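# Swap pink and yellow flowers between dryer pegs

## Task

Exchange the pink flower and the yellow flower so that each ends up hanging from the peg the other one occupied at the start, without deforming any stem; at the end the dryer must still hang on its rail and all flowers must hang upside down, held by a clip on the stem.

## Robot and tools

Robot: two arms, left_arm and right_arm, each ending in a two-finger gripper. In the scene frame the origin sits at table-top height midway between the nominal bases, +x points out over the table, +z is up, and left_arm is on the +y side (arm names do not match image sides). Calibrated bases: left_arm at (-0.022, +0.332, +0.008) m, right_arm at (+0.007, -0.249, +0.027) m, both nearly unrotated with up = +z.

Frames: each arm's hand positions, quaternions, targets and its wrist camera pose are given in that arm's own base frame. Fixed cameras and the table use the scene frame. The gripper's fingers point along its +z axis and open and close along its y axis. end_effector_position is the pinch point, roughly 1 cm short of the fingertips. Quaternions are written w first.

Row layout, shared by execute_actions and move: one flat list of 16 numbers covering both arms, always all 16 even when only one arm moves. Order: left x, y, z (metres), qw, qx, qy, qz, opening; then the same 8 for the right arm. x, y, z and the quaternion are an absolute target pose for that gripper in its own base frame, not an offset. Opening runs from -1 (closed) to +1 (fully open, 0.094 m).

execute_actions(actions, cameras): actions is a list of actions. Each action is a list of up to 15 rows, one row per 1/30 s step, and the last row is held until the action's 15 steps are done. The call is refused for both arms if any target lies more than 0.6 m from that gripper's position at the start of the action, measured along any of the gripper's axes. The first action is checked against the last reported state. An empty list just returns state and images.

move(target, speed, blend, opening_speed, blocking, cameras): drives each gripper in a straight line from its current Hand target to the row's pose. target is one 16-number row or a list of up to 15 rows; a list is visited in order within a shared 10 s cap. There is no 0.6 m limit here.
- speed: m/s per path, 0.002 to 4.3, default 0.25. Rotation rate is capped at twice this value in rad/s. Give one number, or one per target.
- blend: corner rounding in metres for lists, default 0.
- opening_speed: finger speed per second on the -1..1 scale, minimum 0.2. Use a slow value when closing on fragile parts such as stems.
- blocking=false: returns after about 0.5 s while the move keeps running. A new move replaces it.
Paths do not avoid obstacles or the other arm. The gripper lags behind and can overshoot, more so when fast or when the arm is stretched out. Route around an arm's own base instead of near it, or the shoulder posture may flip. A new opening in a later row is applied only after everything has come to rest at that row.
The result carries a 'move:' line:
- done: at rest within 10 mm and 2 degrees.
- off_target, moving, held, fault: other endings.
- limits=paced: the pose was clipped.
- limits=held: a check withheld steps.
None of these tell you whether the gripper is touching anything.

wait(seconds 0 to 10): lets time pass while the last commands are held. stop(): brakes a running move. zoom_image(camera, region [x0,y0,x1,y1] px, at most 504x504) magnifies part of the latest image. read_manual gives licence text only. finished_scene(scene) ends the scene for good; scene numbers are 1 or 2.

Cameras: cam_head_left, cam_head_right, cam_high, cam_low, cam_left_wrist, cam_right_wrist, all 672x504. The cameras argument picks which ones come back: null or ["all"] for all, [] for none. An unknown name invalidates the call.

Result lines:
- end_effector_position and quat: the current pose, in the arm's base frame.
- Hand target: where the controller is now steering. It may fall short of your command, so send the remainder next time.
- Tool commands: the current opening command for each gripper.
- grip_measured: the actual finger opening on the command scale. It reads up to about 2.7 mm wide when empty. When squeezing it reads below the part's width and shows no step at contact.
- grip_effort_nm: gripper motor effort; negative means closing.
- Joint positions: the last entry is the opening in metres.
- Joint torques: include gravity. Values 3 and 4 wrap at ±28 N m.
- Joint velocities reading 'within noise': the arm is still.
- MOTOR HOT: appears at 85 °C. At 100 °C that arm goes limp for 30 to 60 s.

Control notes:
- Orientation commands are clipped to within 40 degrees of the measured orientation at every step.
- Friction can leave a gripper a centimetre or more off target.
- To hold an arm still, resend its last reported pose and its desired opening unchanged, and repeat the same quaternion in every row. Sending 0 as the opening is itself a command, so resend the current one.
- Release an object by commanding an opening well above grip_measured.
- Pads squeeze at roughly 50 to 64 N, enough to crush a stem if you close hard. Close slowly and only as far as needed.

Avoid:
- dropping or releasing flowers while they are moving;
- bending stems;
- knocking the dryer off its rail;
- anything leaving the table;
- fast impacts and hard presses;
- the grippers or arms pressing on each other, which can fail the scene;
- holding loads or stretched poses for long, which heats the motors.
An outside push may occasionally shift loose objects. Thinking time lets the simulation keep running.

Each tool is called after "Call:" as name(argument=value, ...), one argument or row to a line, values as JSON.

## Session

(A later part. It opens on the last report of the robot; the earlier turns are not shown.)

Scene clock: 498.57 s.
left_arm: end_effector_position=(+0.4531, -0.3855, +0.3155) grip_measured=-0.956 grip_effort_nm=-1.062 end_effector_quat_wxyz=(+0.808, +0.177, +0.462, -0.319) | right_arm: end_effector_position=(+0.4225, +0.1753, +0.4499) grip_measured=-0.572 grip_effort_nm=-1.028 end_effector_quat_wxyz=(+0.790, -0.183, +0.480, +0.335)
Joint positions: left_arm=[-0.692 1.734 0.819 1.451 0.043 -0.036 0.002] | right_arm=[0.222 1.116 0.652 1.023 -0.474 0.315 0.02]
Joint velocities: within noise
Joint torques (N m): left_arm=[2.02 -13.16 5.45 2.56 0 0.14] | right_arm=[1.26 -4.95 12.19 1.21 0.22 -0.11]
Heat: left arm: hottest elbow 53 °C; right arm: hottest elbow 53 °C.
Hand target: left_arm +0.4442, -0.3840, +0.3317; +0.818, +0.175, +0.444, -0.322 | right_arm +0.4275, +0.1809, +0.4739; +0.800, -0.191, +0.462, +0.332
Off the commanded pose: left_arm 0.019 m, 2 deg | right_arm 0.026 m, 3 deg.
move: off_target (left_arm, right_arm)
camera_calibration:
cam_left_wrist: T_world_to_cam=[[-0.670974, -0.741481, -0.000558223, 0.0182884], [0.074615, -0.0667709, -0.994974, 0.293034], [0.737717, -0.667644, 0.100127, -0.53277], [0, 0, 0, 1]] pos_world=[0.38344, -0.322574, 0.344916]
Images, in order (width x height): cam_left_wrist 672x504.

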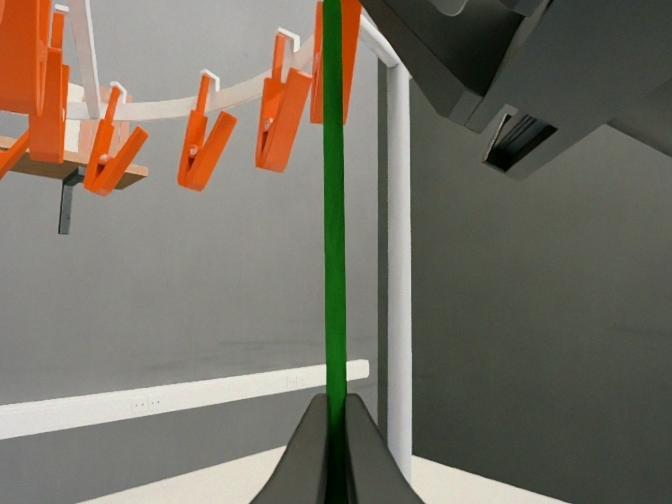

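Call:
move(
  target=[
    [0.437,-0.372,0.329,0.8177,0.1749,0.444,-0.3221,-1.0,0.429,0.1815,0.4745,0.8001,-0.1913,0.4619,0.3314,-0.75],
  ],
  speed=0.03,
  cameras=["cam_left_wrist"],
)

Call:
zoom_image(
  camera="cam_left_wrist",
  region=[280, 0, 400, 60],
)

Scene clock: 503.50 s.
left_arm: end_effector_position=(+0.4420, -0.3775, +0.3122) grip_measured=-0.956 grip_effort_nm=-1.067 end_effector_quat_wxyz=(+0.807, +0.180, +0.462, -0.320) | right_arm: end_effector_position=(+0.4225, +0.1753, +0.4499) grip_measured=-0.572 grip_effort_nm=-1.028 end_effector_quat_wxyz=(+0.790, -0.183, +0.480, +0.335)
Joint positions: left_arm=[-0.692 1.716 0.777 1.473 0.049 -0.036 0.002] | right_arm=[0.222 1.116 0.652 1.023 -0.474 0.315 0.02]
Joint velocities: within noise
Joint torques (N m): left_arm=[2.78 -12.69 5.46 2.52 0.13 0.08] | right_arm=[1.49 -5.19 12.19 1.24 0.23 -0.12]
Heat: left arm: hottest elbow 53 °C; right arm: hottest elbow 53 °C.
Hand target: left_arm +0.4370, -0.3721, +0.3288; +0.818, +0.175, +0.444, -0.322 | right_arm +0.4275, +0.1809, +0.4739; +0.800, -0.191, +0.462, +0.332
Off the commanded pose: left_arm 0.018 m, 2 deg | right_arm 0.026 m, 3 deg.
move: off_target (left_arm, right_arm)
camera_calibration:
cam_left_wrist: T_world_to_cam=[[-0.674345, -0.73841, -0.00318426, 0.0201818], [0.0751276, -0.0643183, -0.995097, 0.291833], [0.734585, -0.671278, 0.0988477, -0.518467], [0, 0, 0, 1]] pos_world=[0.372543, -0.314363, 0.341716]
Images, in order (width x height): cam_left_wrist 672x504.

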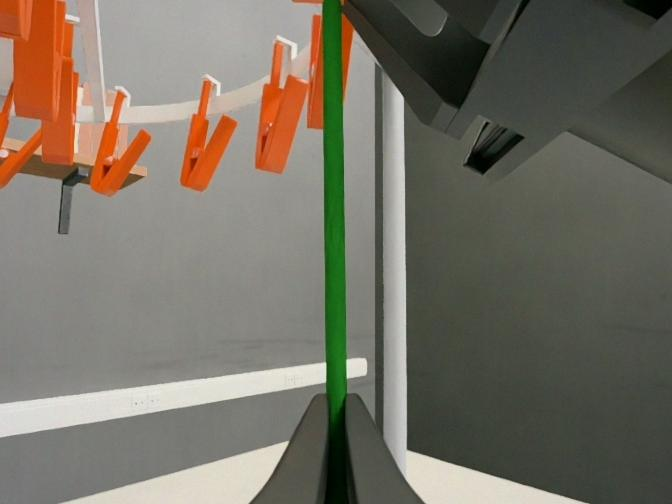

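Scaled by 4.200 from the camera's 672x504 image, which has a finer 960x720 frame.

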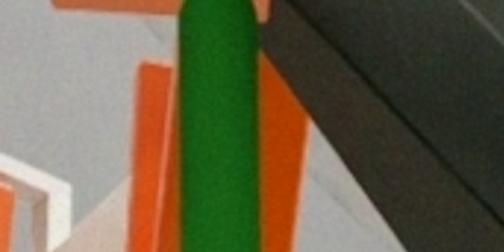

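Call:
move(
  target=[
    [0.462,-0.3745,0.336,0.8177,0.1749,0.444,-0.3221,-1.0,0.429,0.1815,0.4745,0.8001,-0.1913,0.4619,0.3314,-0.75],
  ],
  speed=0.03,
  cameras=["cam_left_wrist"],
)

Call:
zoom_image(
  camera="cam_left_wrist",
  region=[280, 0, 400, 60],
)

Scene clock: 511.83 s.
left_arm: end_effector_position=(+0.4503, -0.3734, +0.3169) grip_measured=-0.956 grip_effort_nm=-1.057 end_effector_quat_wxyz=(+0.809, +0.183, +0.458, -0.319) | right_arm: end_effector_position=(+0.4225, +0.1753, +0.4499) grip_measured=-0.572 grip_effort_nm=-1.023 end_effector_quat_wxyz=(+0.790, -0.183, +0.480, +0.335)
Joint positions: left_arm=[-0.67 1.716 0.792 1.464 0.075 -0.04 0.002] | right_arm=[0.222 1.116 0.652 1.023 -0.474 0.315 0.02]
Joint velocities: within noise
Joint torques (N m): left_arm=[3.37 -11.16 8.76 1.31 0.12 -0.06] | right_arm=[1.32 -4.95 12.25 1.2 0.23 -0.12]
Heat: left arm: hottest elbow 52 °C; right arm: hottest elbow 54 °C.
Hand target: left_arm +0.4610, -0.3738, +0.3359; +0.818, +0.175, +0.444, -0.322 | right_arm +0.4275, +0.1809, +0.4739; +0.800, -0.191, +0.462, +0.332
Off the commanded pose: left_arm 0.022 m, 2 deg | right_arm 0.026 m, 3 deg.
move: off_target (left_arm, right_arm)
camera_calibration:
cam_left_wrist: T_world_to_cam=[[-0.676353, -0.73646, -0.0131559, 0.0335919], [0.0857558, -0.0609923, -0.994448, 0.292417], [0.731568, -0.673726, 0.104408, -0.523549], [0, 0, 0, 1]] pos_world=[0.380655, -0.310154, 0.345898]
Images, in order (width x height): cam_left_wrist 672x504.

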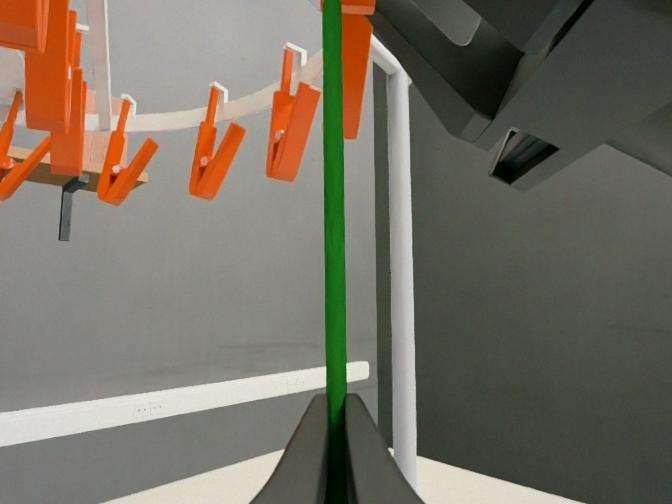

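Scaled by 4.200 from the camera's 672x504 image, which has a finer 960x720 frame.

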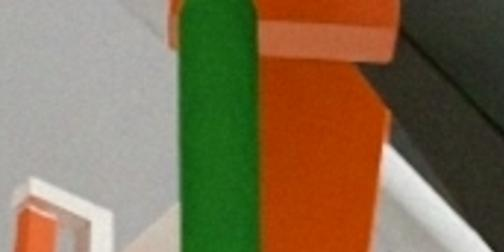

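Call:
move(
  target=[
    [0.453,-0.3915,0.334,0.8177,0.1749,0.444,-0.3221,-1.0,0.429,0.1815,0.4745,0.8001,-0.1913,0.4619,0.3314,-0.75],
  ],
  speed=0.03,
  cameras=["cam_left_wrist"],
)

Call:
zoom_image(
  camera="cam_left_wrist",
  region=[280, 0, 400, 60],
)

Scene clock: 519.90 s.
left_arm: end_effector_position=(+0.4475, -0.3796, +0.3210) grip_measured=-0.956 grip_effort_nm=-1.067 end_effector_quat_wxyz=(+0.811, +0.175, +0.457, -0.321) | right_arm: end_effector_position=(+0.4225, +0.1753, +0.4499) grip_measured=-0.572 grip_effort_nm=-1.033 end_effector_quat_wxyz=(+0.790, -0.183, +0.480, +0.335)
Joint positions: left_arm=[-0.689 1.716 0.802 1.464 0.045 -0.038 0.002] | right_arm=[0.222 1.116 0.652 1.023 -0.474 0.315 0.02]
Joint velocities: within noise
Joint torques (N m): left_arm=[1.79 -10.4 8.83 1.29 -0.1 0.16] | right_arm=[1.32 -4.95 12.22 1.18 0.23 -0.12]
Heat: left arm: hottest elbow 53 °C; right arm: hottest elbow 54 °C.
Hand target: left_arm +0.4522, -0.3908, +0.3338; +0.818, +0.175, +0.444, -0.322 | right_arm +0.4275, +0.1809, +0.4739; +0.800, -0.191, +0.462, +0.332
Off the commanded pose: left_arm 0.018 m, 2 deg | right_arm 0.026 m, 3 deg.
move: off_target (left_arm, right_arm)
camera_calibration:
cam_left_wrist: T_world_to_cam=[[-0.671609, -0.740906, -0.000390366, 0.0192937], [0.0847573, -0.0763065, -0.993475, 0.290773], [0.736042, -0.66726, 0.114045, -0.528826], [0, 0, 0, 1]] pos_world=[0.377551, -0.316382, 0.349193]
Images, in order (width x height): cam_left_wrist 672x504.

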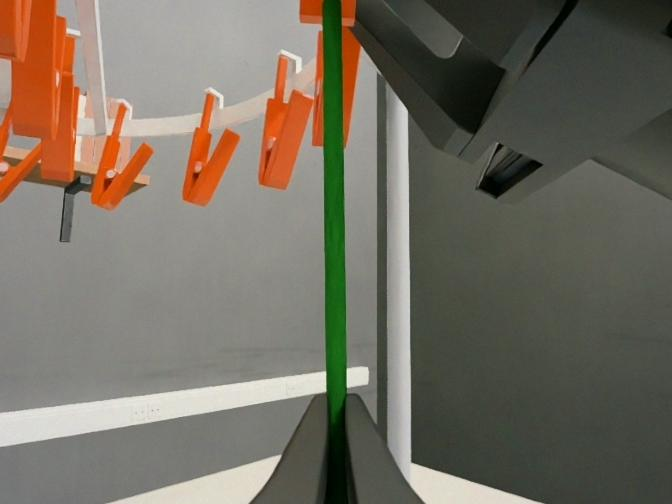

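Scaled by 4.200 from the camera's 672x504 image, which has a finer 960x720 frame.

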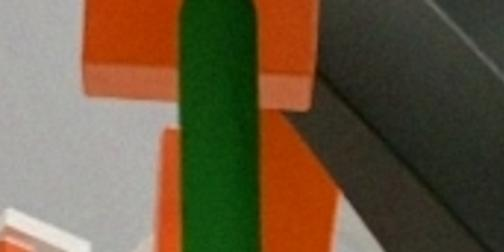

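Call:
move(
  target=[
    [0.454,-0.3922,0.343,0.8177,0.1749,0.444,-0.3221,-1.0,0.429,0.1815,0.4745,0.8001,-0.1913,0.4619,0.3314,-0.75],
  ],
  speed=0.03,
  cameras=["cam_left_wrist"],
)

Call:
zoom_image(
  camera="cam_left_wrist",
  region=[280, 0, 400, 60],
)

Scene clock: 525.33 s.
left_arm: end_effector_position=(+0.4511, -0.3825, +0.3190) grip_measured=-0.956 grip_effort_nm=-1.062 end_effector_quat_wxyz=(+0.807, +0.178, +0.464, -0.319) | right_arm: end_effector_position=(+0.4225, +0.1753, +0.4499) grip_measured=-0.572 grip_effort_nm=-1.033 end_effector_quat_wxyz=(+0.790, -0.183, +0.480, +0.335)
Joint positions: left_arm=[-0.689 1.716 0.809 1.438 0.045 -0.037 0.002] | right_arm=[0.222 1.116 0.652 1.023 -0.474 0.315 0.02]
Joint velocities: within noise
Joint torques (N m): left_arm=[1.79 -11.87 8.95 1.36 -0.07 0.16] | right_arm=[1.38 -4.89 12.22 1.2 0.24 -0.11]
Heat: left arm: hottest elbow 53 °C; right arm: hottest elbow 54 °C.
Hand target: left_arm +0.4529, -0.3912, +0.3429; +0.818, +0.175, +0.444, -0.322 | right_arm +0.4275, +0.1809, +0.4739; +0.800, -0.191, +0.462, +0.332
Off the commanded pose: left_arm 0.026 m, 3 deg | right_arm 0.026 m, 3 deg.
move: off_target (left_arm, right_arm)
camera_calibration:
cam_left_wrist: T_world_to_cam=[[-0.670904, -0.741544, -0.000334201, 0.0189735], [0.0713552, -0.0641092, -0.995389, 0.299504], [0.738103, -0.667834, 0.0959241, -0.528488], [0, 0, 0, 1]] pos_world=[0.381437, -0.319672, 0.348824]
Images, in order (width x height): cam_left_wrist 672x504.

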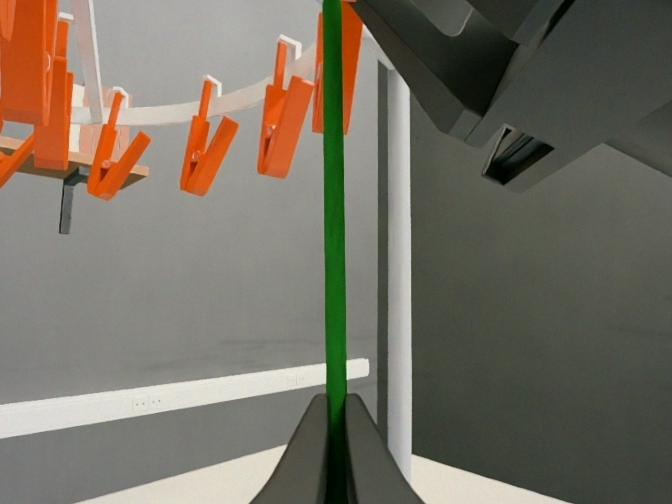

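Scaled by 4.200 from the camera's 672x504 image, which has a finer 960x720 frame.

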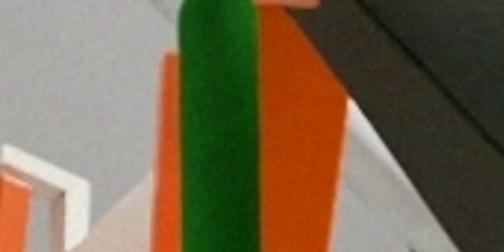

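Call:
move(
  target=[
    [0.447,-0.387,0.350,0.8177,0.1749,0.444,-0.3221,-1.0,0.429,0.1815,0.4745,0.8001,-0.1913,0.4619,0.3314,-0.75],
  ],
  speed=0.03,
  cameras=["cam_left_wrist"],
)

Call:
zoom_image(
  camera="cam_left_wrist",
  region=[280, 0, 400, 60],
)

Scene clock: 528.83 s.
left_arm: end_effector_position=(+0.4493, -0.3810, +0.3281) grip_measured=-0.956 grip_effort_nm=-1.062 end_effector_quat_wxyz=(+0.809, +0.177, +0.461, -0.319) | right_arm: end_effector_position=(+0.4225, +0.1753, +0.4499) grip_measured=-0.572 grip_effort_nm=-1.028 end_effector_quat_wxyz=(+0.790, -0.183, +0.480, +0.335)
Joint positions: left_arm=[-0.689 1.695 0.81 1.425 0.045 -0.037 0.002] | right_arm=[0.222 1.116 0.652 1.023 -0.474 0.315 0.02]
Joint velocities: within noise
Joint torques (N m): left_arm=[1.73 -12.63 7.72 1.24 -0.08 0.16] | right_arm=[1.32 -5.13 12.22 1.21 0.25 -0.11]
Heat: left arm: hottest elbow 54 °C; right arm: hottest elbow 55 °C.
Hand target: left_arm +0.4464, -0.3864, +0.3500; +0.818, +0.175, +0.444, -0.322 | right_arm +0.4275, +0.1809, +0.4739; +0.800, -0.191, +0.462, +0.332
Off the commanded pose: left_arm 0.023 m, 2 deg | right_arm 0.026 m, 3 deg.
move: off_target (left_arm, right_arm)
camera_calibration:
cam_left_wrist: T_world_to_cam=[[-0.670642, -0.741781, -0.000532866, 0.0187841], [0.0773743, -0.0692395, -0.994595, 0.303889], [0.737734, -0.667059, 0.10383, -0.529267], [0, 0, 0, 1]] pos_world=[0.379543, -0.318077, 0.35721]
Images, in order (width x height): cam_left_wrist 672x504.

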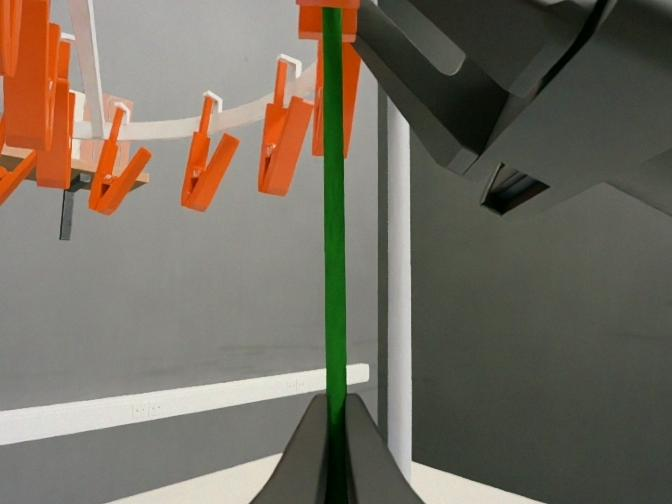

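Scaled by 4.200 from the camera's 672x504 image, which has a finer 960x720 frame.

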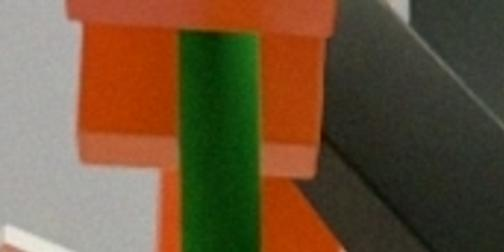

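Call:
move(
  target=[
    [0.446,-0.3865,0.357,0.8177,0.1749,0.444,-0.3221,-1.0,0.429,0.1815,0.4745,0.8001,-0.1913,0.4619,0.3314,-0.75],
  ],
  speed=0.03,
  cameras=["cam_left_wrist"],
)

Call:
zoom_image(
  camera="cam_left_wrist",
  region=[280, 0, 400, 60],
)

Scene clock: 532.47 s.
left_arm: end_effector_position=(+0.4488, -0.3803, +0.3334) grip_measured=-0.956 grip_effort_nm=-1.062 end_effector_quat_wxyz=(+0.808, +0.177, +0.462, -0.319) | right_arm: end_effector_position=(+0.4225, +0.1753, +0.4499) grip_measured=-0.572 grip_effort_nm=-1.038 end_effector_quat_wxyz=(+0.790, -0.183, +0.480, +0.335)
Joint positions: left_arm=[-0.689 1.678 0.81 1.405 0.044 -0.036 0.002] | right_arm=[0.222 1.116 0.652 1.023 -0.474 0.315 0.02]
Joint velocities: within noise
Joint torques (N m): left_arm=[1.73 -12.57 7.94 1.28 -0.08 0.16] | right_arm=[1.32 -5.07 12.22 1.18 0.24 -0.12]
Heat: left arm: hottest elbow 54 °C; right arm: hottest elbow 55 °C.
Hand target: left_arm +0.4454, -0.3858, +0.3570; +0.818, +0.175, +0.444, -0.322 | right_arm +0.4275, +0.1809, +0.4739; +0.800, -0.191, +0.462, +0.332
Off the commanded pose: left_arm 0.025 m, 2 deg | right_arm 0.026 m, 3 deg.
move: off_target (left_arm, right_arm)
camera_calibration:
cam_left_wrist: T_world_to_cam=[[-0.67004, -0.742325, -0.000308579, 0.0183459], [0.0750522, -0.0673303, -0.994904, 0.31115], [0.738521, -0.666649, 0.100827, -0.528083], [0, 0, 0, 1]] pos_world=[0.37894, -0.317477, 0.362815]
Images, in order (width x height): cam_left_wrist 672x504.

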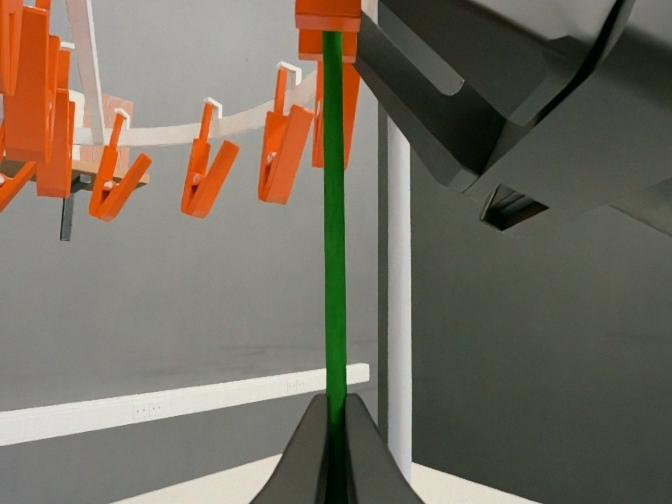

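Scaled by 4.200 from the camera's 672x504 image, which has a finer 960x720 frame.

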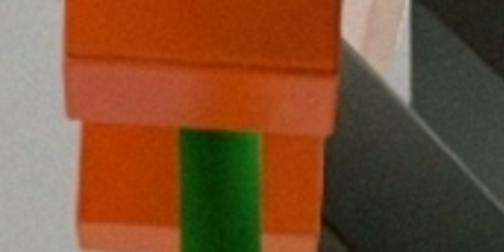

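Call:
move(
  target=[
    [0.445,-0.386,0.361,0.8177,0.1749,0.444,-0.3221,-1.0,0.429,0.1815,0.4745,0.8001,-0.1913,0.4619,0.3314,-0.75],
    [0.445,-0.386,0.361,0.8177,0.1749,0.444,-0.3221,-1.0,0.429,0.1815,0.4745,0.8001,-0.1913,0.4619,0.3314,0.1],
  ],
  speed=0.03,
  opening_speed=0.3,
  cameras=["cam_left_wrist","cam_right_wrist"],
)

Call:
zoom_image(
  camera="cam_left_wrist",
  region=[280, 0, 400, 60],
)

Scene clock: 539.80 s.
left_arm: end_effector_position=(+0.4479, -0.3801, +0.3371) grip_measured=-0.956 grip_effort_nm=-1.067 end_effector_quat_wxyz=(+0.808, +0.177, +0.462, -0.319) | right_arm: end_effector_position=(+0.4225, +0.1753, +0.4499) grip_measured=+0.098 grip_effort_nm=0.071 end_effector_quat_wxyz=(+0.790, -0.183, +0.480, +0.335)
Joint positions: left_arm=[-0.69 1.668 0.81 1.393 0.044 -0.036 0.002] | right_arm=[0.222 1.116 0.652 1.023 -0.474 0.315 0.052]
Joint velocities: within noise
Joint torques (N m): left_arm=[1.67 -12.57 7.99 1.29 -0.08 0.16] | right_arm=[1.32 -5.07 12.23 1.21 0.25 -0.11]
Heat: left arm: hottest elbow 53 °C; right arm: hottest elbow 55 °C.
Hand target: left_arm +0.4443, -0.3854, +0.3610; +0.818, +0.175, +0.444, -0.322 | right_arm +0.4275, +0.1809, +0.4739; +0.800, -0.191, +0.462, +0.332
Off the commanded pose: left_arm 0.025 m, 2 deg | right_arm 0.026 m, 3 deg.
move: off_target (left_arm, right_arm); target 2's new opening was sent with right_arm's hand 0.026 m and 3 deg from that target
camera_calibration:
cam_left_wrist: T_world_to_cam=[[-0.67019, -0.742189, -0.00044143, 0.0181084], [0.074609, -0.0667795, -0.994974, 0.315274], [0.73843, -0.666855, 0.100129, -0.527506], [0, 0, 0, 1]] pos_world=[0.37814, -0.317276, 0.366517]
cam_right_wrist: T_world_to_cam=[[0.706252, -0.707607, -0.0223597, -0.165403], [0.0289801, 0.0604526, -0.99775, 0.467189], [0.707367, 0.704015, 0.0632013, -0.36387], [0, 0, 0, 1]] pos_world=[0.360666, 0.110887, 0.485437]
Images, in order (width x height): cam_left_wrist 672x504, cam_right_wrist 672x504.

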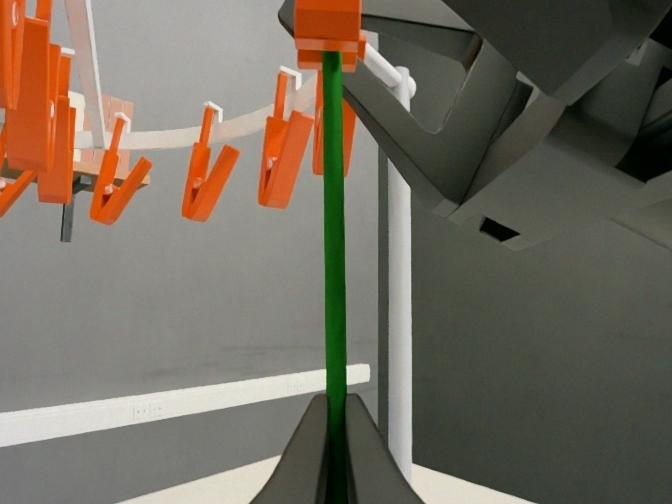

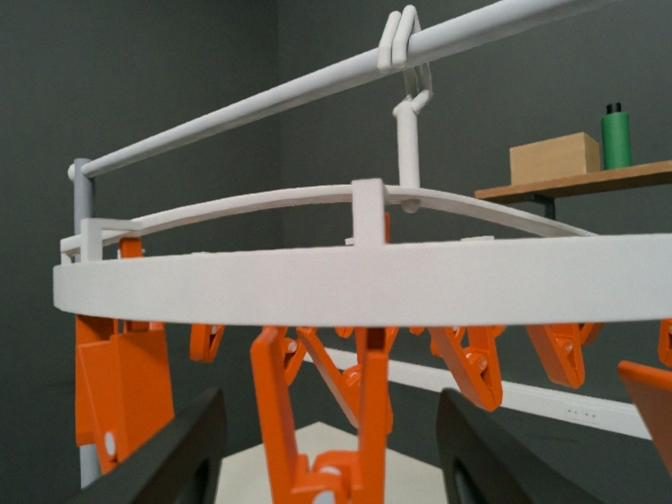

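Scaled by 4.200 from the camera's 672x504 image, which has a finer 960x720 frame.

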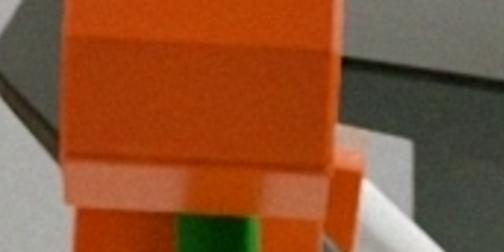

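Clipped. Retreat right, then release left.

Call:
move(
  target=[
    [0.445,-0.386,0.361,0.8177,0.1749,0.444,-0.3221,-1.0,0.385,0.137,0.472,0.8001,-0.1913,0.4619,0.3314,0.1],
    [0.445,-0.386,0.361,0.8177,0.1749,0.444,-0.3221,-1.0,0.31,0.04,0.42,0.8001,-0.1913,0.4619,0.3314,0.1],
  ],
  speed=[0.06,0.12],
  blend=[0.01,0],
  cameras=["cam_left_wrist","cam_right_wrist"],
)

Call:
move(
  target=[
    [0.445,-0.386,0.361,0.8177,0.1749,0.444,-0.3221,-0.6,0.31,0.04,0.42,0.8001,-0.1913,0.4619,0.3314,0.1],
    [0.445,-0.386,0.361,0.8177,0.1749,0.444,-0.3221,-0.2,0.31,0.04,0.42,0.8001,-0.1913,0.4619,0.3314,0.1],
  ],
  speed=0.05,
  opening_speed=0.3,
  cameras=["cam_left_wrist","cam_right_wrist"],
)

Scene clock: 546.77 s.
left_arm: end_effector_position=(+0.4468, -0.3792, +0.3409) grip_measured=-0.956 grip_effort_nm=-1.062 end_effector_quat_wxyz=(+0.810, +0.176, +0.460, -0.319) | right_arm: end_effector_position=(+0.3093, +0.0431, +0.4246) grip_measured=+0.099 grip_effort_nm=0.071 end_effector_quat_wxyz=(+0.802, -0.197, +0.458, +0.328)
Joint positions: left_arm=[-0.69 1.661 0.81 1.393 0.044 -0.036 0.002] | right_arm=[-0.295 0.887 0.376 1.41 -0.873 0.749 0.052]
Joint velocities: within noise
Joint torques (N m): left_arm=[1.73 -12.04 8.06 1.26 -0.07 0.16] | right_arm=[-0.32 0.03 6.8 1.44 0.31 0.18]
Heat: left arm: hottest elbow 54 °C; right arm: hottest elbow 55 °C.
Hand target: left_arm +0.4445, -0.3855, +0.3609; +0.818, +0.175, +0.444, -0.322 | right_arm +0.3100, +0.0401, +0.4200; +0.800, -0.191, +0.462, +0.331
Off the commanded pose: left_arm 0.021 m, 2 deg | right_arm 0.006 m, 1 deg.
move: off_target (left_arm)
camera_calibration:
cam_left_wrist: T_world_to_cam=[[-0.670051, -0.742314, -0.00106745, 0.0181873], [0.0800943, -0.0708675, -0.994265, 0.314979], [0.737982, -0.666293, 0.10694, -0.52845], [0, 0, 0, 1]] pos_world=[0.376945, -0.316281, 0.369705]
cam_right_wrist: T_world_to_cam=[[0.707234, -0.706467, 0.0269209, -0.200875], [0.0885531, 0.0507419, -0.994778, 0.434056], [0.701412, 0.705925, 0.0984462, -0.202329], [0, 0, 0, 1]] pos_world=[0.245544, -0.0211077, 0.457116]
Images, in order (width x height): cam_left_wrist 672x504, cam_right_wrist 672x504.

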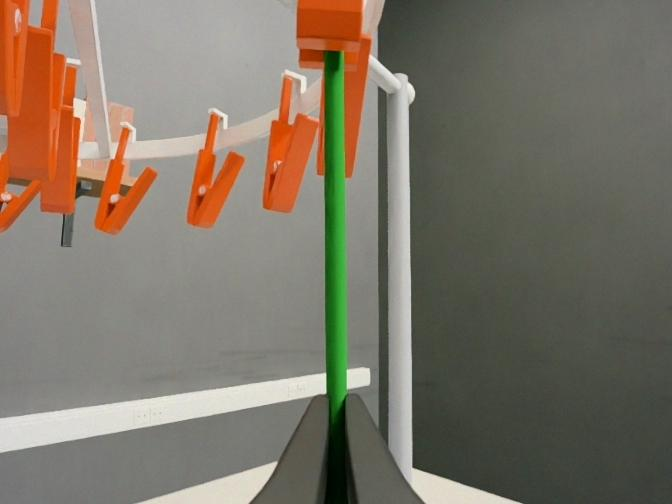

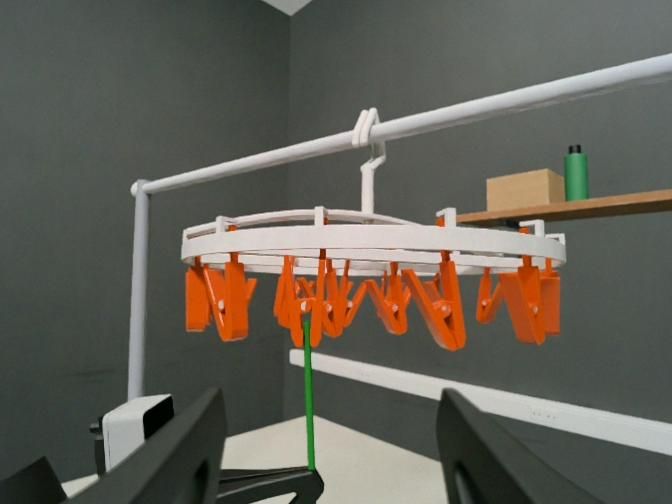

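Scene clock: 550.73 s.
left_arm: end_effector_position=(+0.4469, -0.3792, +0.3409) grip_measured=-0.203 grip_effort_nm=0.056 end_effector_quat_wxyz=(+0.810, +0.176, +0.460, -0.319) | right_arm: end_effector_position=(+0.3094, +0.0431, +0.4245) grip_measured=+0.099 grip_effort_nm=0.066 end_effector_quat_wxyz=(+0.802, -0.197, +0.458, +0.328)
Joint positions: left_arm=[-0.69 1.661 0.81 1.393 0.043 -0.036 0.037] | right_arm=[-0.295 0.887 0.376 1.411 -0.874 0.75 0.052]
Joint velocities: within noise
Joint torques (N m): left_arm=[1.73 -11.93 8.06 1.25 -0.07 0.15] | right_arm=[-0.21 0.09 6.86 1.42 0.31 0.17]
Heat: left arm: hottest elbow 54 °C; right arm: hottest elbow 54 °C.
Hand target: left_arm +0.4445, -0.3855, +0.3609; +0.818, +0.175, +0.444, -0.322 | right_arm +0.3100, +0.0401, +0.4200; +0.800, -0.191, +0.462, +0.331
Off the commanded pose: left_arm 0.021 m, 2 deg | right_arm 0.006 m, 1 deg.
move: off_target (left_arm); target 2's new opening was sent with left_arm's hand 0.021 m and 2 deg from that target
camera_calibration:
cam_left_wrist: T_world_to_cam=[[-0.669855, -0.742492, -0.000894177, 0.0179928], [0.0799958, -0.0709725, -0.994265, 0.314983], [0.73817, -0.666085, 0.106938, -0.528455], [0, 0, 0, 1]] pos_world=[0.376945, -0.316281, 0.369705]
cam_right_wrist: T_world_to_cam=[[0.707831, -0.705887, 0.0264321, -0.200854], [0.088096, 0.0510881, -0.994801, 0.434077], [0.700867, 0.706479, 0.0983476, -0.202199], [0, 0, 0, 1]] pos_world=[0.245645, -0.0211068, 0.457015]
Images, in order (width x height): cam_left_wrist 672x504, cam_right_wrist 672x504.

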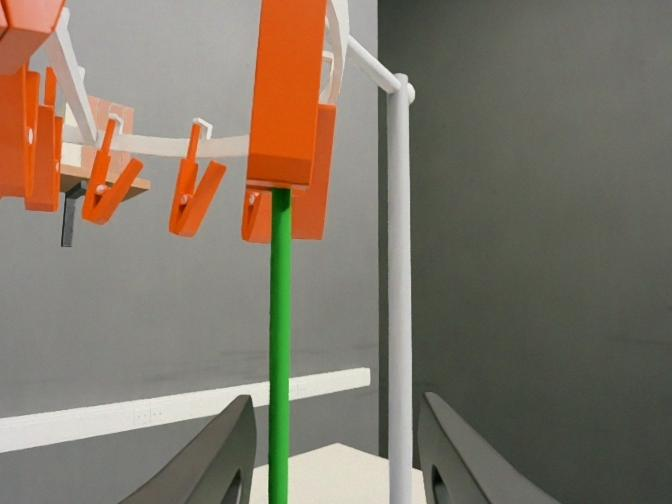

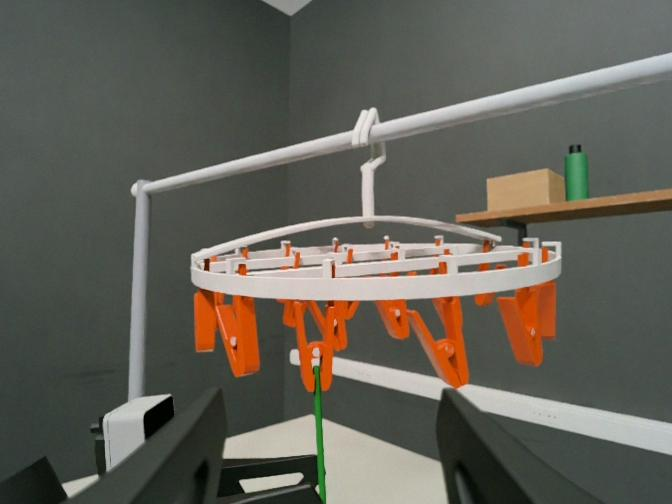

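Call:
move(
  target=[
    [0.442,-0.387,0.359,0.8177,0.1749,0.444,-0.3221,0.2,0.31,0.04,0.42,0.8001,-0.1913,0.4619,0.3314,0.1],
    [0.40,-0.35,0.315,0.8177,0.1749,0.444,-0.3221,0.2,0.31,0.04,0.42,0.8001,-0.1913,0.4619,0.3314,0.1],
    [0.34,-0.305,0.25,0.8177,0.1749,0.444,-0.3221,0.1,0.31,0.04,0.42,0.8001,-0.1913,0.4619,0.3314,0.1],
  ],
  speed=[0.05,0.06,0.08],
  blend=[0,0.01,0],
  cameras=["cam_left_wrist","cam_right_wrist"],
)

Scene clock: 557.53 s.
left_arm: end_effector_position=(+0.3470, -0.3041, +0.2392) grip_measured=+0.102 grip_effort_nm=-0.120 end_effector_quat_wxyz=(+0.763, +0.203, +0.535, -0.301) | right_arm: end_effector_position=(+0.3093, +0.0430, +0.4246) grip_measured=+0.099 grip_effort_nm=0.076 end_effector_quat_wxyz=(+0.802, -0.197, +0.458, +0.328)
Joint positions: left_arm=[-0.708 1.57 0.377 1.546 0.028 -0.023 0.052] | right_arm=[-0.296 0.887 0.376 1.412 -0.874 0.75 0.052]
Joint velocities: within noise
Joint torques (N m): left_arm=[1.73 -8.47 3.75 2.71 -0.07 0.17] | right_arm=[-0.32 0.09 6.86 1.4 0.32 0.16]
Heat: left arm: hottest elbow 53 °C; right arm: hottest elbow 54 °C.
Hand target: left_arm +0.3402, -0.3049, +0.2505; +0.772, +0.203, +0.519, -0.304 | right_arm +0.3099, +0.0401, +0.4200; +0.800, -0.191, +0.462, +0.331
Off the commanded pose: left_arm 0.013 m, 13 deg | right_arm 0.006 m, 1 deg.
joint sent to its limit (left arm) — joint 4 (wrist pitch), upper limit. The joint targets are off in orientation, not in position.
move: off_target (left_arm); target 3's new opening was sent with left_arm's hand 0.013 m and 13 deg from that target
camera_calibration:
cam_left_wrist: T_world_to_cam=[[-0.669107, -0.743165, 0.000768875, 0.00581764], [-0.0608638, 0.0537674, -0.996697, 0.314596], [0.740669, -0.666944, -0.0812081, -0.349936], [0, 0, 0, 1]] pos_world=[0.282227, -0.245979, 0.285134]
cam_right_wrist: T_world_to_cam=[[0.707678, -0.706041, 0.0264122, -0.20081], [0.0882375, 0.0512285, -0.994781, 0.434051], [0.701004, 0.706315, 0.0985526, -0.202189], [0, 0, 0, 1]] pos_world=[0.245545, -0.0212071, 0.457016]
Images, in order (width x height): cam_left_wrist 672x504, cam_right_wrist 672x504.

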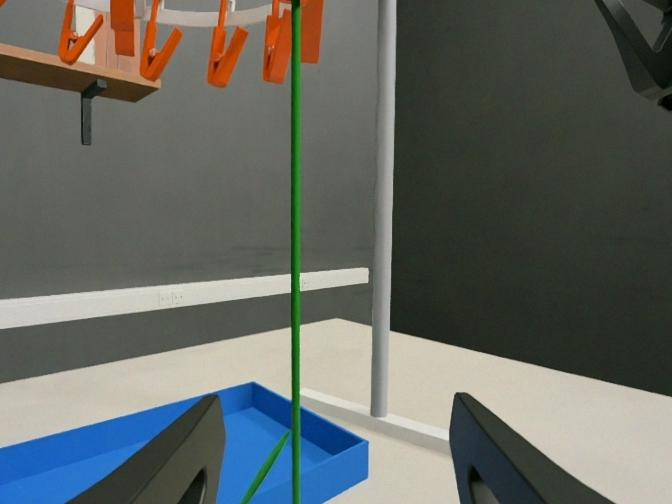

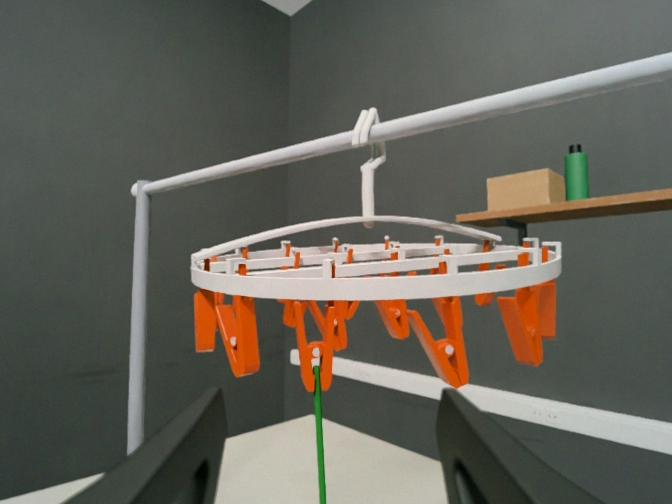

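Call:
move(
  target=[
    [0.32,-0.20,0.30,0.8434,0,0.5373,0,0.0,0.27,0.05,0.30,0.4226,0,0.9063,0,0.0],
    [0.30,0.03,0.38,0.8529,0.0868,0.4924,-0.1504,0.0,0.285,0.072,0.09,0.2216,0.1692,0.9596,-0.0391,-0.4],
  ],
  speed=[0.15,0.12],
  blend=[0.03,0],
  cameras=["cam_head_right","cam_right_wrist"],
)

Scene clock: 579.47 s.
left_arm: end_effector_position=(+0.2954, +0.0248, +0.3516) grip_measured=+0.002 grip_effort_nm=-0.115 end_effector_quat_wxyz=(+0.840, +0.074, +0.514, -0.160) | right_arm: end_effector_position=(+0.2861, +0.0694, +0.0947) grip_measured=-0.398 grip_effort_nm=-0.076 end_effector_quat_wxyz=(+0.223, +0.166, +0.960, -0.042)
Joint positions: left_arm=[0.46 0.741 0.166 1.213 0.684 -0.482 0.047] | right_arm=[0.422 0.975 0.533 -0.791 0.315 0.71 0.028]
Joint velocities: within noise
Joint torques (N m): left_arm=[3.43 0.56 11.22 2.14 -0.08 -0.06] | right_arm=[1.2 -1.9 7.15 1.46 0.17 0.19]
Heat: left arm: hottest elbow 50 °C; right arm: hottest elbow 52 °C.
Hand target: left_arm +0.2986, +0.0296, +0.3792; +0.853, +0.087, +0.493, -0.150 | right_arm +0.2849, +0.0719, +0.0902; +0.222, +0.169, +0.960, -0.039
Off the commanded pose: left_arm 0.029 m, 3 deg | right_arm 0.005 m, 0 deg.
move: off_target (left_arm)
camera_calibration:
cam_right_wrist: T_world_to_cam=[[-0.327278, -0.944918, 0.00446811, 0.157754], [-0.944559, 0.327014, -0.0294913, 0.291488], [0.0264057, -0.0138722, -0.999555, 0.174976], [0, 0, 0, 1]] pos_world=[0.322337, 0.056171, 0.182789]
Images, in order (width x height): cam_head_right 672x504, cam_right_wrist 672x504.

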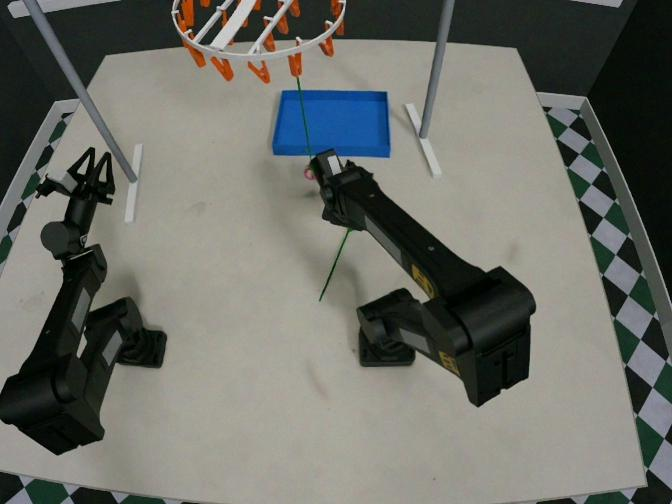

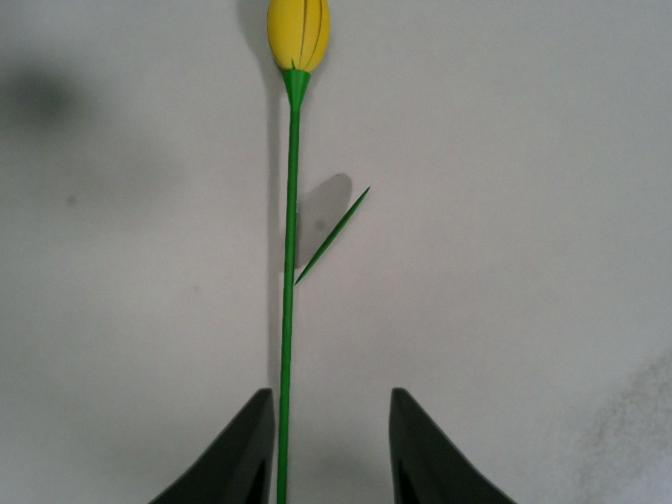

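Call:
move(
  target=[
    [0.30,0.03,0.38,0.8529,0.0868,0.4924,-0.1504,0.0,0.2745,0.102,0.04,0.2216,0.1692,0.9596,-0.0391,-0.4],
  ],
  speed=[0.08],
  cameras=["cam_right_wrist"],
)

Scene clock: 588.13 s.
left_arm: end_effector_position=(+0.2954, +0.0249, +0.3516) grip_measured=+0.002 grip_effort_nm=-0.125 end_effector_quat_wxyz=(+0.840, +0.074, +0.514, -0.160) | right_arm: end_effector_position=(+0.2768, +0.1003, +0.0448) grip_measured=-0.399 grip_effort_nm=-0.076 end_effector_quat_wxyz=(+0.223, +0.167, +0.960, -0.039)
Joint positions: left_arm=[0.461 0.741 0.166 1.213 0.684 -0.483 0.047] | right_arm=[0.552 1.111 0.465 -0.628 0.352 0.842 0.028]
Joint velocities: within noise
Joint torques (N m): left_arm=[3.31 0.67 11.21 2.15 -0.1 -0.05] | right_arm=[1.38 -2.67 6.23 1.35 0.37 0.19]
Heat: left arm: hottest elbow 51 °C; right arm: hottest elbow 52 °C.
Hand target: left_arm +0.2985, +0.0296, +0.3792; +0.853, +0.087, +0.493, -0.150 | right_arm +0.2744, +0.1018, +0.0401; +0.222, +0.169, +0.960, -0.039
Off the commanded pose: left_arm 0.029 m, 3 deg | right_arm 0.006 m, 0 deg.
move: off_target (left_arm)
camera_calibration:
cam_right_wrist: T_world_to_cam=[[-0.327349, -0.944903, 0.000219829, 0.18428], [-0.944551, 0.327221, -0.0273879, 0.271081], [0.025807, -0.00917306, -0.999625, 0.125447], [0, 0, 0, 1]] pos_world=[0.313137, 0.0865739, 0.132783]
Images, in order (width x height): cam_right_wrist 672x504.

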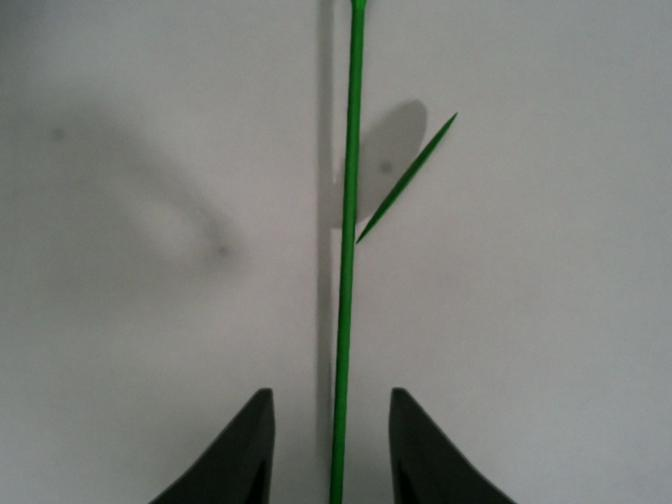

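Call:
move(
  target=[
    [0.30,0.03,0.38,0.8529,0.0868,0.4924,-0.1504,0.0,0.2745,0.102,-0.01,0.2216,0.1692,0.9596,-0.0391,-0.4],
  ],
  speed=0.05,
  cameras=["cam_right_wrist"],
)

Scene clock: 602.67 s.
left_arm: end_effector_position=(+0.2954, +0.0249, +0.3515) grip_measured=+0.002 grip_effort_nm=-0.120 end_effector_quat_wxyz=(+0.839, +0.074, +0.514, -0.160) | right_arm: end_effector_position=(+0.2777, +0.1010, -0.0055) grip_measured=-0.399 grip_effort_nm=-0.081 end_effector_quat_wxyz=(+0.223, +0.167, +0.960, -0.039)
Joint positions: left_arm=[0.461 0.742 0.166 1.213 0.684 -0.483 0.047] | right_arm=[0.552 1.272 0.399 -0.4 0.352 0.844 0.028]
Joint velocities: within noise
Joint torques (N m): left_arm=[3.43 0.56 11.19 2.17 -0.1 -0.05] | right_arm=[1.26 -3.96 4.96 1.44 0.37 0.18]
Heat: left arm: hottest elbow 52 °C; right arm: hottest elbow 50 °C.
Hand target: left_arm +0.2986, +0.0296, +0.3792; +0.853, +0.087, +0.493, -0.150 | right_arm +0.2744, +0.1018, -0.0099; +0.221, +0.169, +0.960, -0.039
Off the commanded pose: left_arm 0.029 m, 3 deg | right_arm 0.006 m, 0 deg.
move: off_target (left_arm)
camera_calibration:
cam_right_wrist: T_world_to_cam=[[-0.328345, -0.944558, -0.000726614, 0.185419], [-0.944191, 0.328238, -0.0276119, 0.270206], [0.0263195, -0.00838014, -0.999618, 0.0749154], [0, 0, 0, 1]] pos_world=[0.314036, 0.0870745, 0.0824824]
Images, in order (width x height): cam_right_wrist 672x504.

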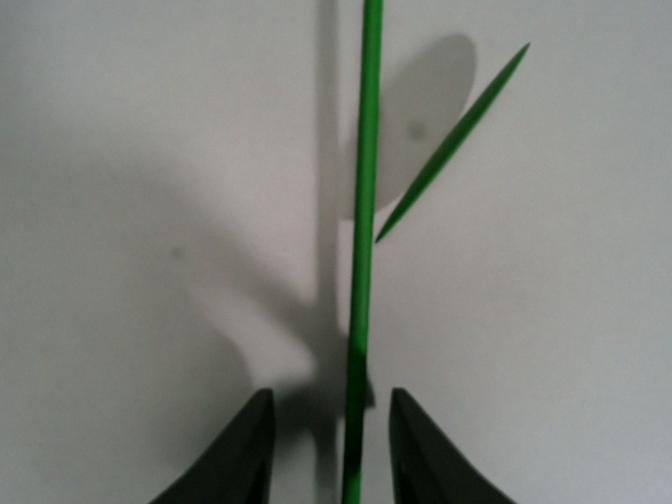

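Call:
move(
  target=[
    [0.30,0.03,0.38,0.8529,0.0868,0.4924,-0.1504,0.0,0.2745,0.102,-0.01,0.2216,0.1692,0.9596,-0.0391,-1.0],
  ],
  opening_speed=0.3,
  cameras=["cam_right_wrist"],
)

Call:
move(
  target=[
    [0.30,0.03,0.38,0.8529,0.0868,0.4924,-0.1504,0.0,0.2745,0.102,0.17,0.2216,0.1692,0.9596,-0.0391,-1.0],
  ],
  speed=0.12,
  cameras=["cam_right_wrist","cam_high"],
)

Scene clock: 608.40 s.
left_arm: end_effector_position=(+0.2954, +0.0249, +0.3515) grip_measured=+0.002 grip_effort_nm=-0.120 end_effector_quat_wxyz=(+0.839, +0.074, +0.514, -0.160) | right_arm: end_effector_position=(+0.2780, +0.1011, -0.0054) grip_measured=-0.973 grip_effort_nm=-0.989 end_effector_quat_wxyz=(+0.223, +0.167, +0.960, -0.039)
Joint positions: left_arm=[0.461 0.742 0.166 1.213 0.684 -0.483 0.047] | right_arm=[0.552 1.272 0.399 -0.399 0.352 0.844 0.001]
Joint velocities: within noise
Joint torques (N m): left_arm=[3.37 0.62 11.22 2.15 -0.1 -0.05] | right_arm=[1.55 -3.84 4.97 1.33 0.35 0.18]
Heat: left arm: hottest elbow 53 °C; right arm: hottest elbow 49 °C.
Hand target: left_arm +0.2986, +0.0295, +0.3792; +0.853, +0.087, +0.493, -0.150 | right_arm +0.2744, +0.1018, -0.0099; +0.221, +0.169, +0.960, -0.039
Off the commanded pose: left_arm 0.029 m, 3 deg | right_arm 0.006 m, 0 deg.
move: off_target (left_arm)
camera_calibration:
cam_right_wrist: T_world_to_cam=[[-0.328321, -0.944565, -0.00162154, 0.185614], [-0.944171, 0.328233, -0.0283589, 0.270327], [0.0273191, -0.00777982, -0.999596, 0.0746446], [0, 0, 0, 1]] pos_world=[0.314136, 0.0871748, 0.0825817]
Images, in order (width x height): cam_right_wrist 672x504.

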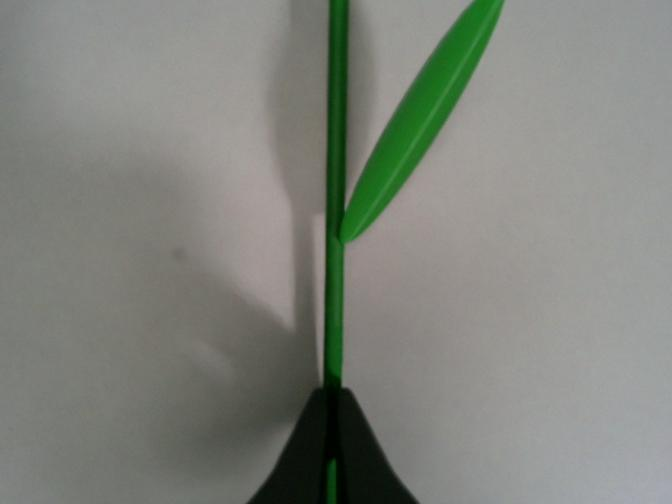

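Scene clock: 610.60 s.
left_arm: end_effector_position=(+0.2954, +0.0249, +0.3515) grip_measured=+0.002 grip_effort_nm=-0.120 end_effector_quat_wxyz=(+0.839, +0.074, +0.514, -0.160) | right_arm: end_effector_position=(+0.2615, +0.0910, +0.1449) grip_measured=-0.976 grip_effort_nm=-1.033 end_effector_quat_wxyz=(+0.201, +0.163, +0.964, -0.058)
Joint positions: left_arm=[0.461 0.742 0.166 1.213 0.684 -0.483 0.047] | right_arm=[0.552 0.918 0.656 -1.069 0.352 0.844 0.001]
Joint velocities: within noise
Joint torques (N m): left_arm=[3.31 0.62 11.21 2.15 -0.11 -0.05] | right_arm=[1.32 -2.73 12.11 0.4 0.34 0.17]
Heat: left arm: hottest elbow 53 °C; right arm: hottest elbow 49 °C.
Hand target: left_arm +0.2986, +0.0295, +0.3792; +0.853, +0.087, +0.493, -0.150 | right_arm +0.2738, +0.1014, +0.1697; +0.221, +0.169, +0.960, -0.039
Off the commanded pose: left_arm 0.029 m, 3 deg | right_arm 0.030 m, 3 deg.
move: off_target (left_arm, right_arm)
camera_calibration:
cam_right_wrist: T_world_to_cam=[[-0.327269, -0.943902, 0.044091, 0.163953], [-0.944651, 0.327951, 0.00904563, 0.257136], [-0.0229979, -0.0386903, -0.998987, 0.241123], [0, 0, 0, 1]] pos_world=[0.302106, 0.0797563, 0.231324]
Images, in order (width x height): cam_high 672x504, cam_right_wrist 672x504.

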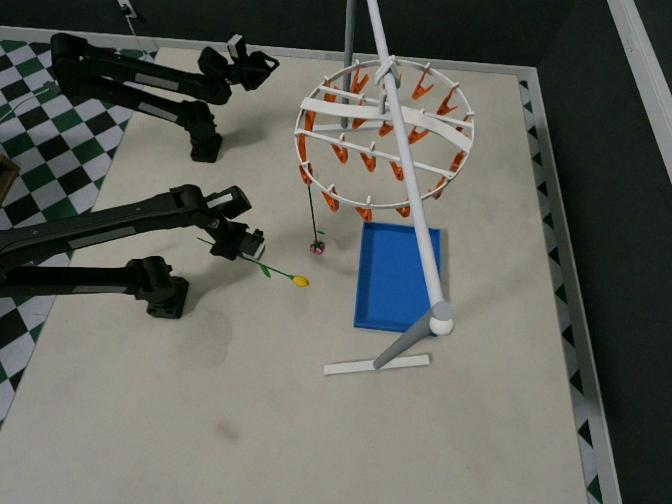

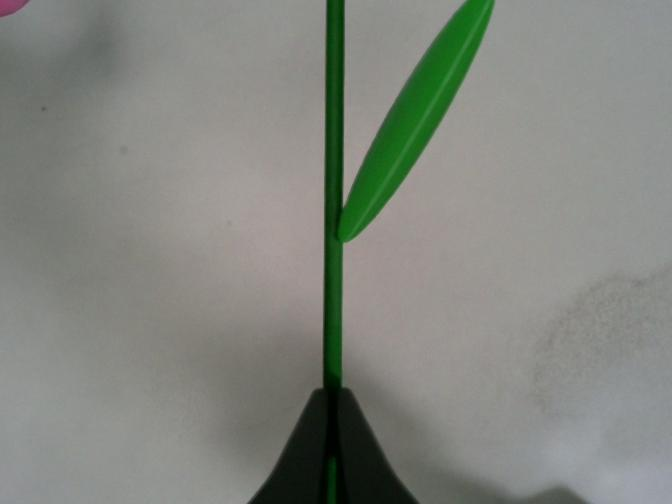

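Call:
move(
  target=[
    [0.30,0.03,0.38,0.8529,0.0868,0.4924,-0.1504,0.0,0.27,-0.04,0.17,0.2216,0.1692,0.9596,-0.0391,-1.0],
    [0.30,0.03,0.38,0.8529,0.0868,0.4924,-0.1504,0.0,0.27,-0.05,0.17,0.2216,-0.0391,0.9596,0.0391,-1.0],
    [0.30,0.03,0.38,0.8529,0.0868,0.4924,-0.1504,0.0,0.27,-0.05,0.17,0.1949,-0.4872,0.8438,0.1126,-1.0],
    [0.30,0.03,0.38,0.8529,0.0868,0.4924,-0.1504,0.0,0.27,-0.05,0.17,0.1446,-0.7464,0.6263,0.1724,-1.0],
  ],
  speed=[0.15,0.4,0.4,0.4],
  cameras=["cam_right_wrist","cam_high"],
)

Scene clock: 622.57 s.
left_arm: end_effector_position=(+0.2954, +0.0249, +0.3515) grip_measured=+0.002 grip_effort_nm=-0.120 end_effector_quat_wxyz=(+0.839, +0.074, +0.514, -0.160) | right_arm: end_effector_position=(+0.2548, -0.0455, +0.1562) grip_measured=-0.976 grip_effort_nm=-1.028 end_effector_quat_wxyz=(-0.117, +0.713, -0.670, -0.171)
Joint positions: left_arm=[0.461 0.742 0.166 1.213 0.684 -0.483 0.047] | right_arm=[-0.396 1.204 0.875 -1.491 -0.337 -2.072 0.001]
Joint velocities: within noise
Joint torques (N m): left_arm=[3.43 0.56 11.21 2.15 -0.1 -0.04] | right_arm=[1.38 -5.07 10.84 -0.73 -0.23 -0.12]
Heat: left arm: hottest elbow 54 °C; right arm: hottest elbow 51 °C.
Hand target: left_arm +0.2985, +0.0295, +0.3792; +0.853, +0.087, +0.493, -0.150 | right_arm +0.2697, -0.0491, +0.1698; -0.121, +0.725, -0.660, -0.156
Off the commanded pose: left_arm 0.029 m, 3 deg | right_arm 0.021 m, 7 deg.
joint sent to its limit (right arm) — joint 6 (wrist roll), lower limit. The joint targets are off in orientation, not in position.
move: off_target (left_arm, right_arm)
camera_calibration:
cam_right_wrist: T_world_to_cam=[[0.994298, 0.0851816, -0.0641498, -0.240487], [0.0863391, -0.996145, 0.0154872, -0.0284809], [-0.0625833, -0.0209375, -0.99782, 0.257743], [0, 0, 0, 1]] pos_world=[0.257705, -0.00248953, 0.242195]
Images, in order (width x height): cam_high 672x504, cam_right_wrist 672x504.

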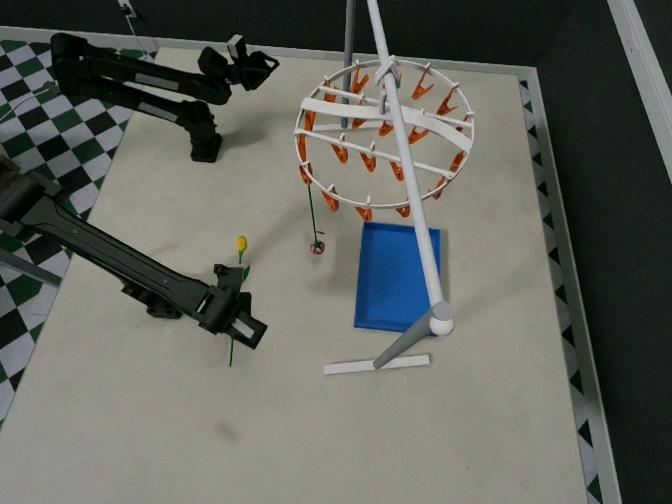

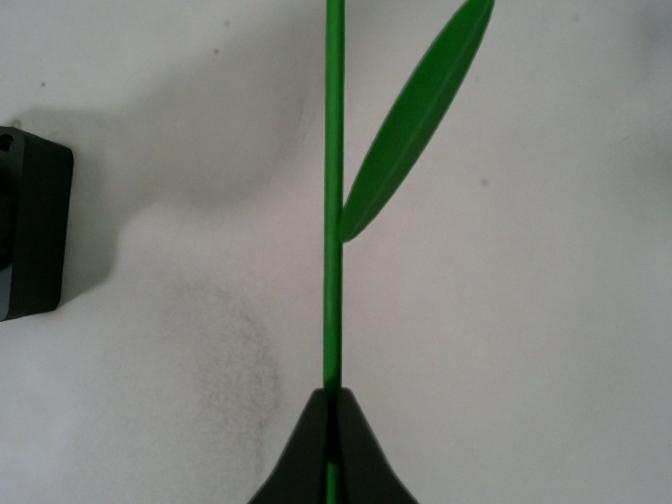

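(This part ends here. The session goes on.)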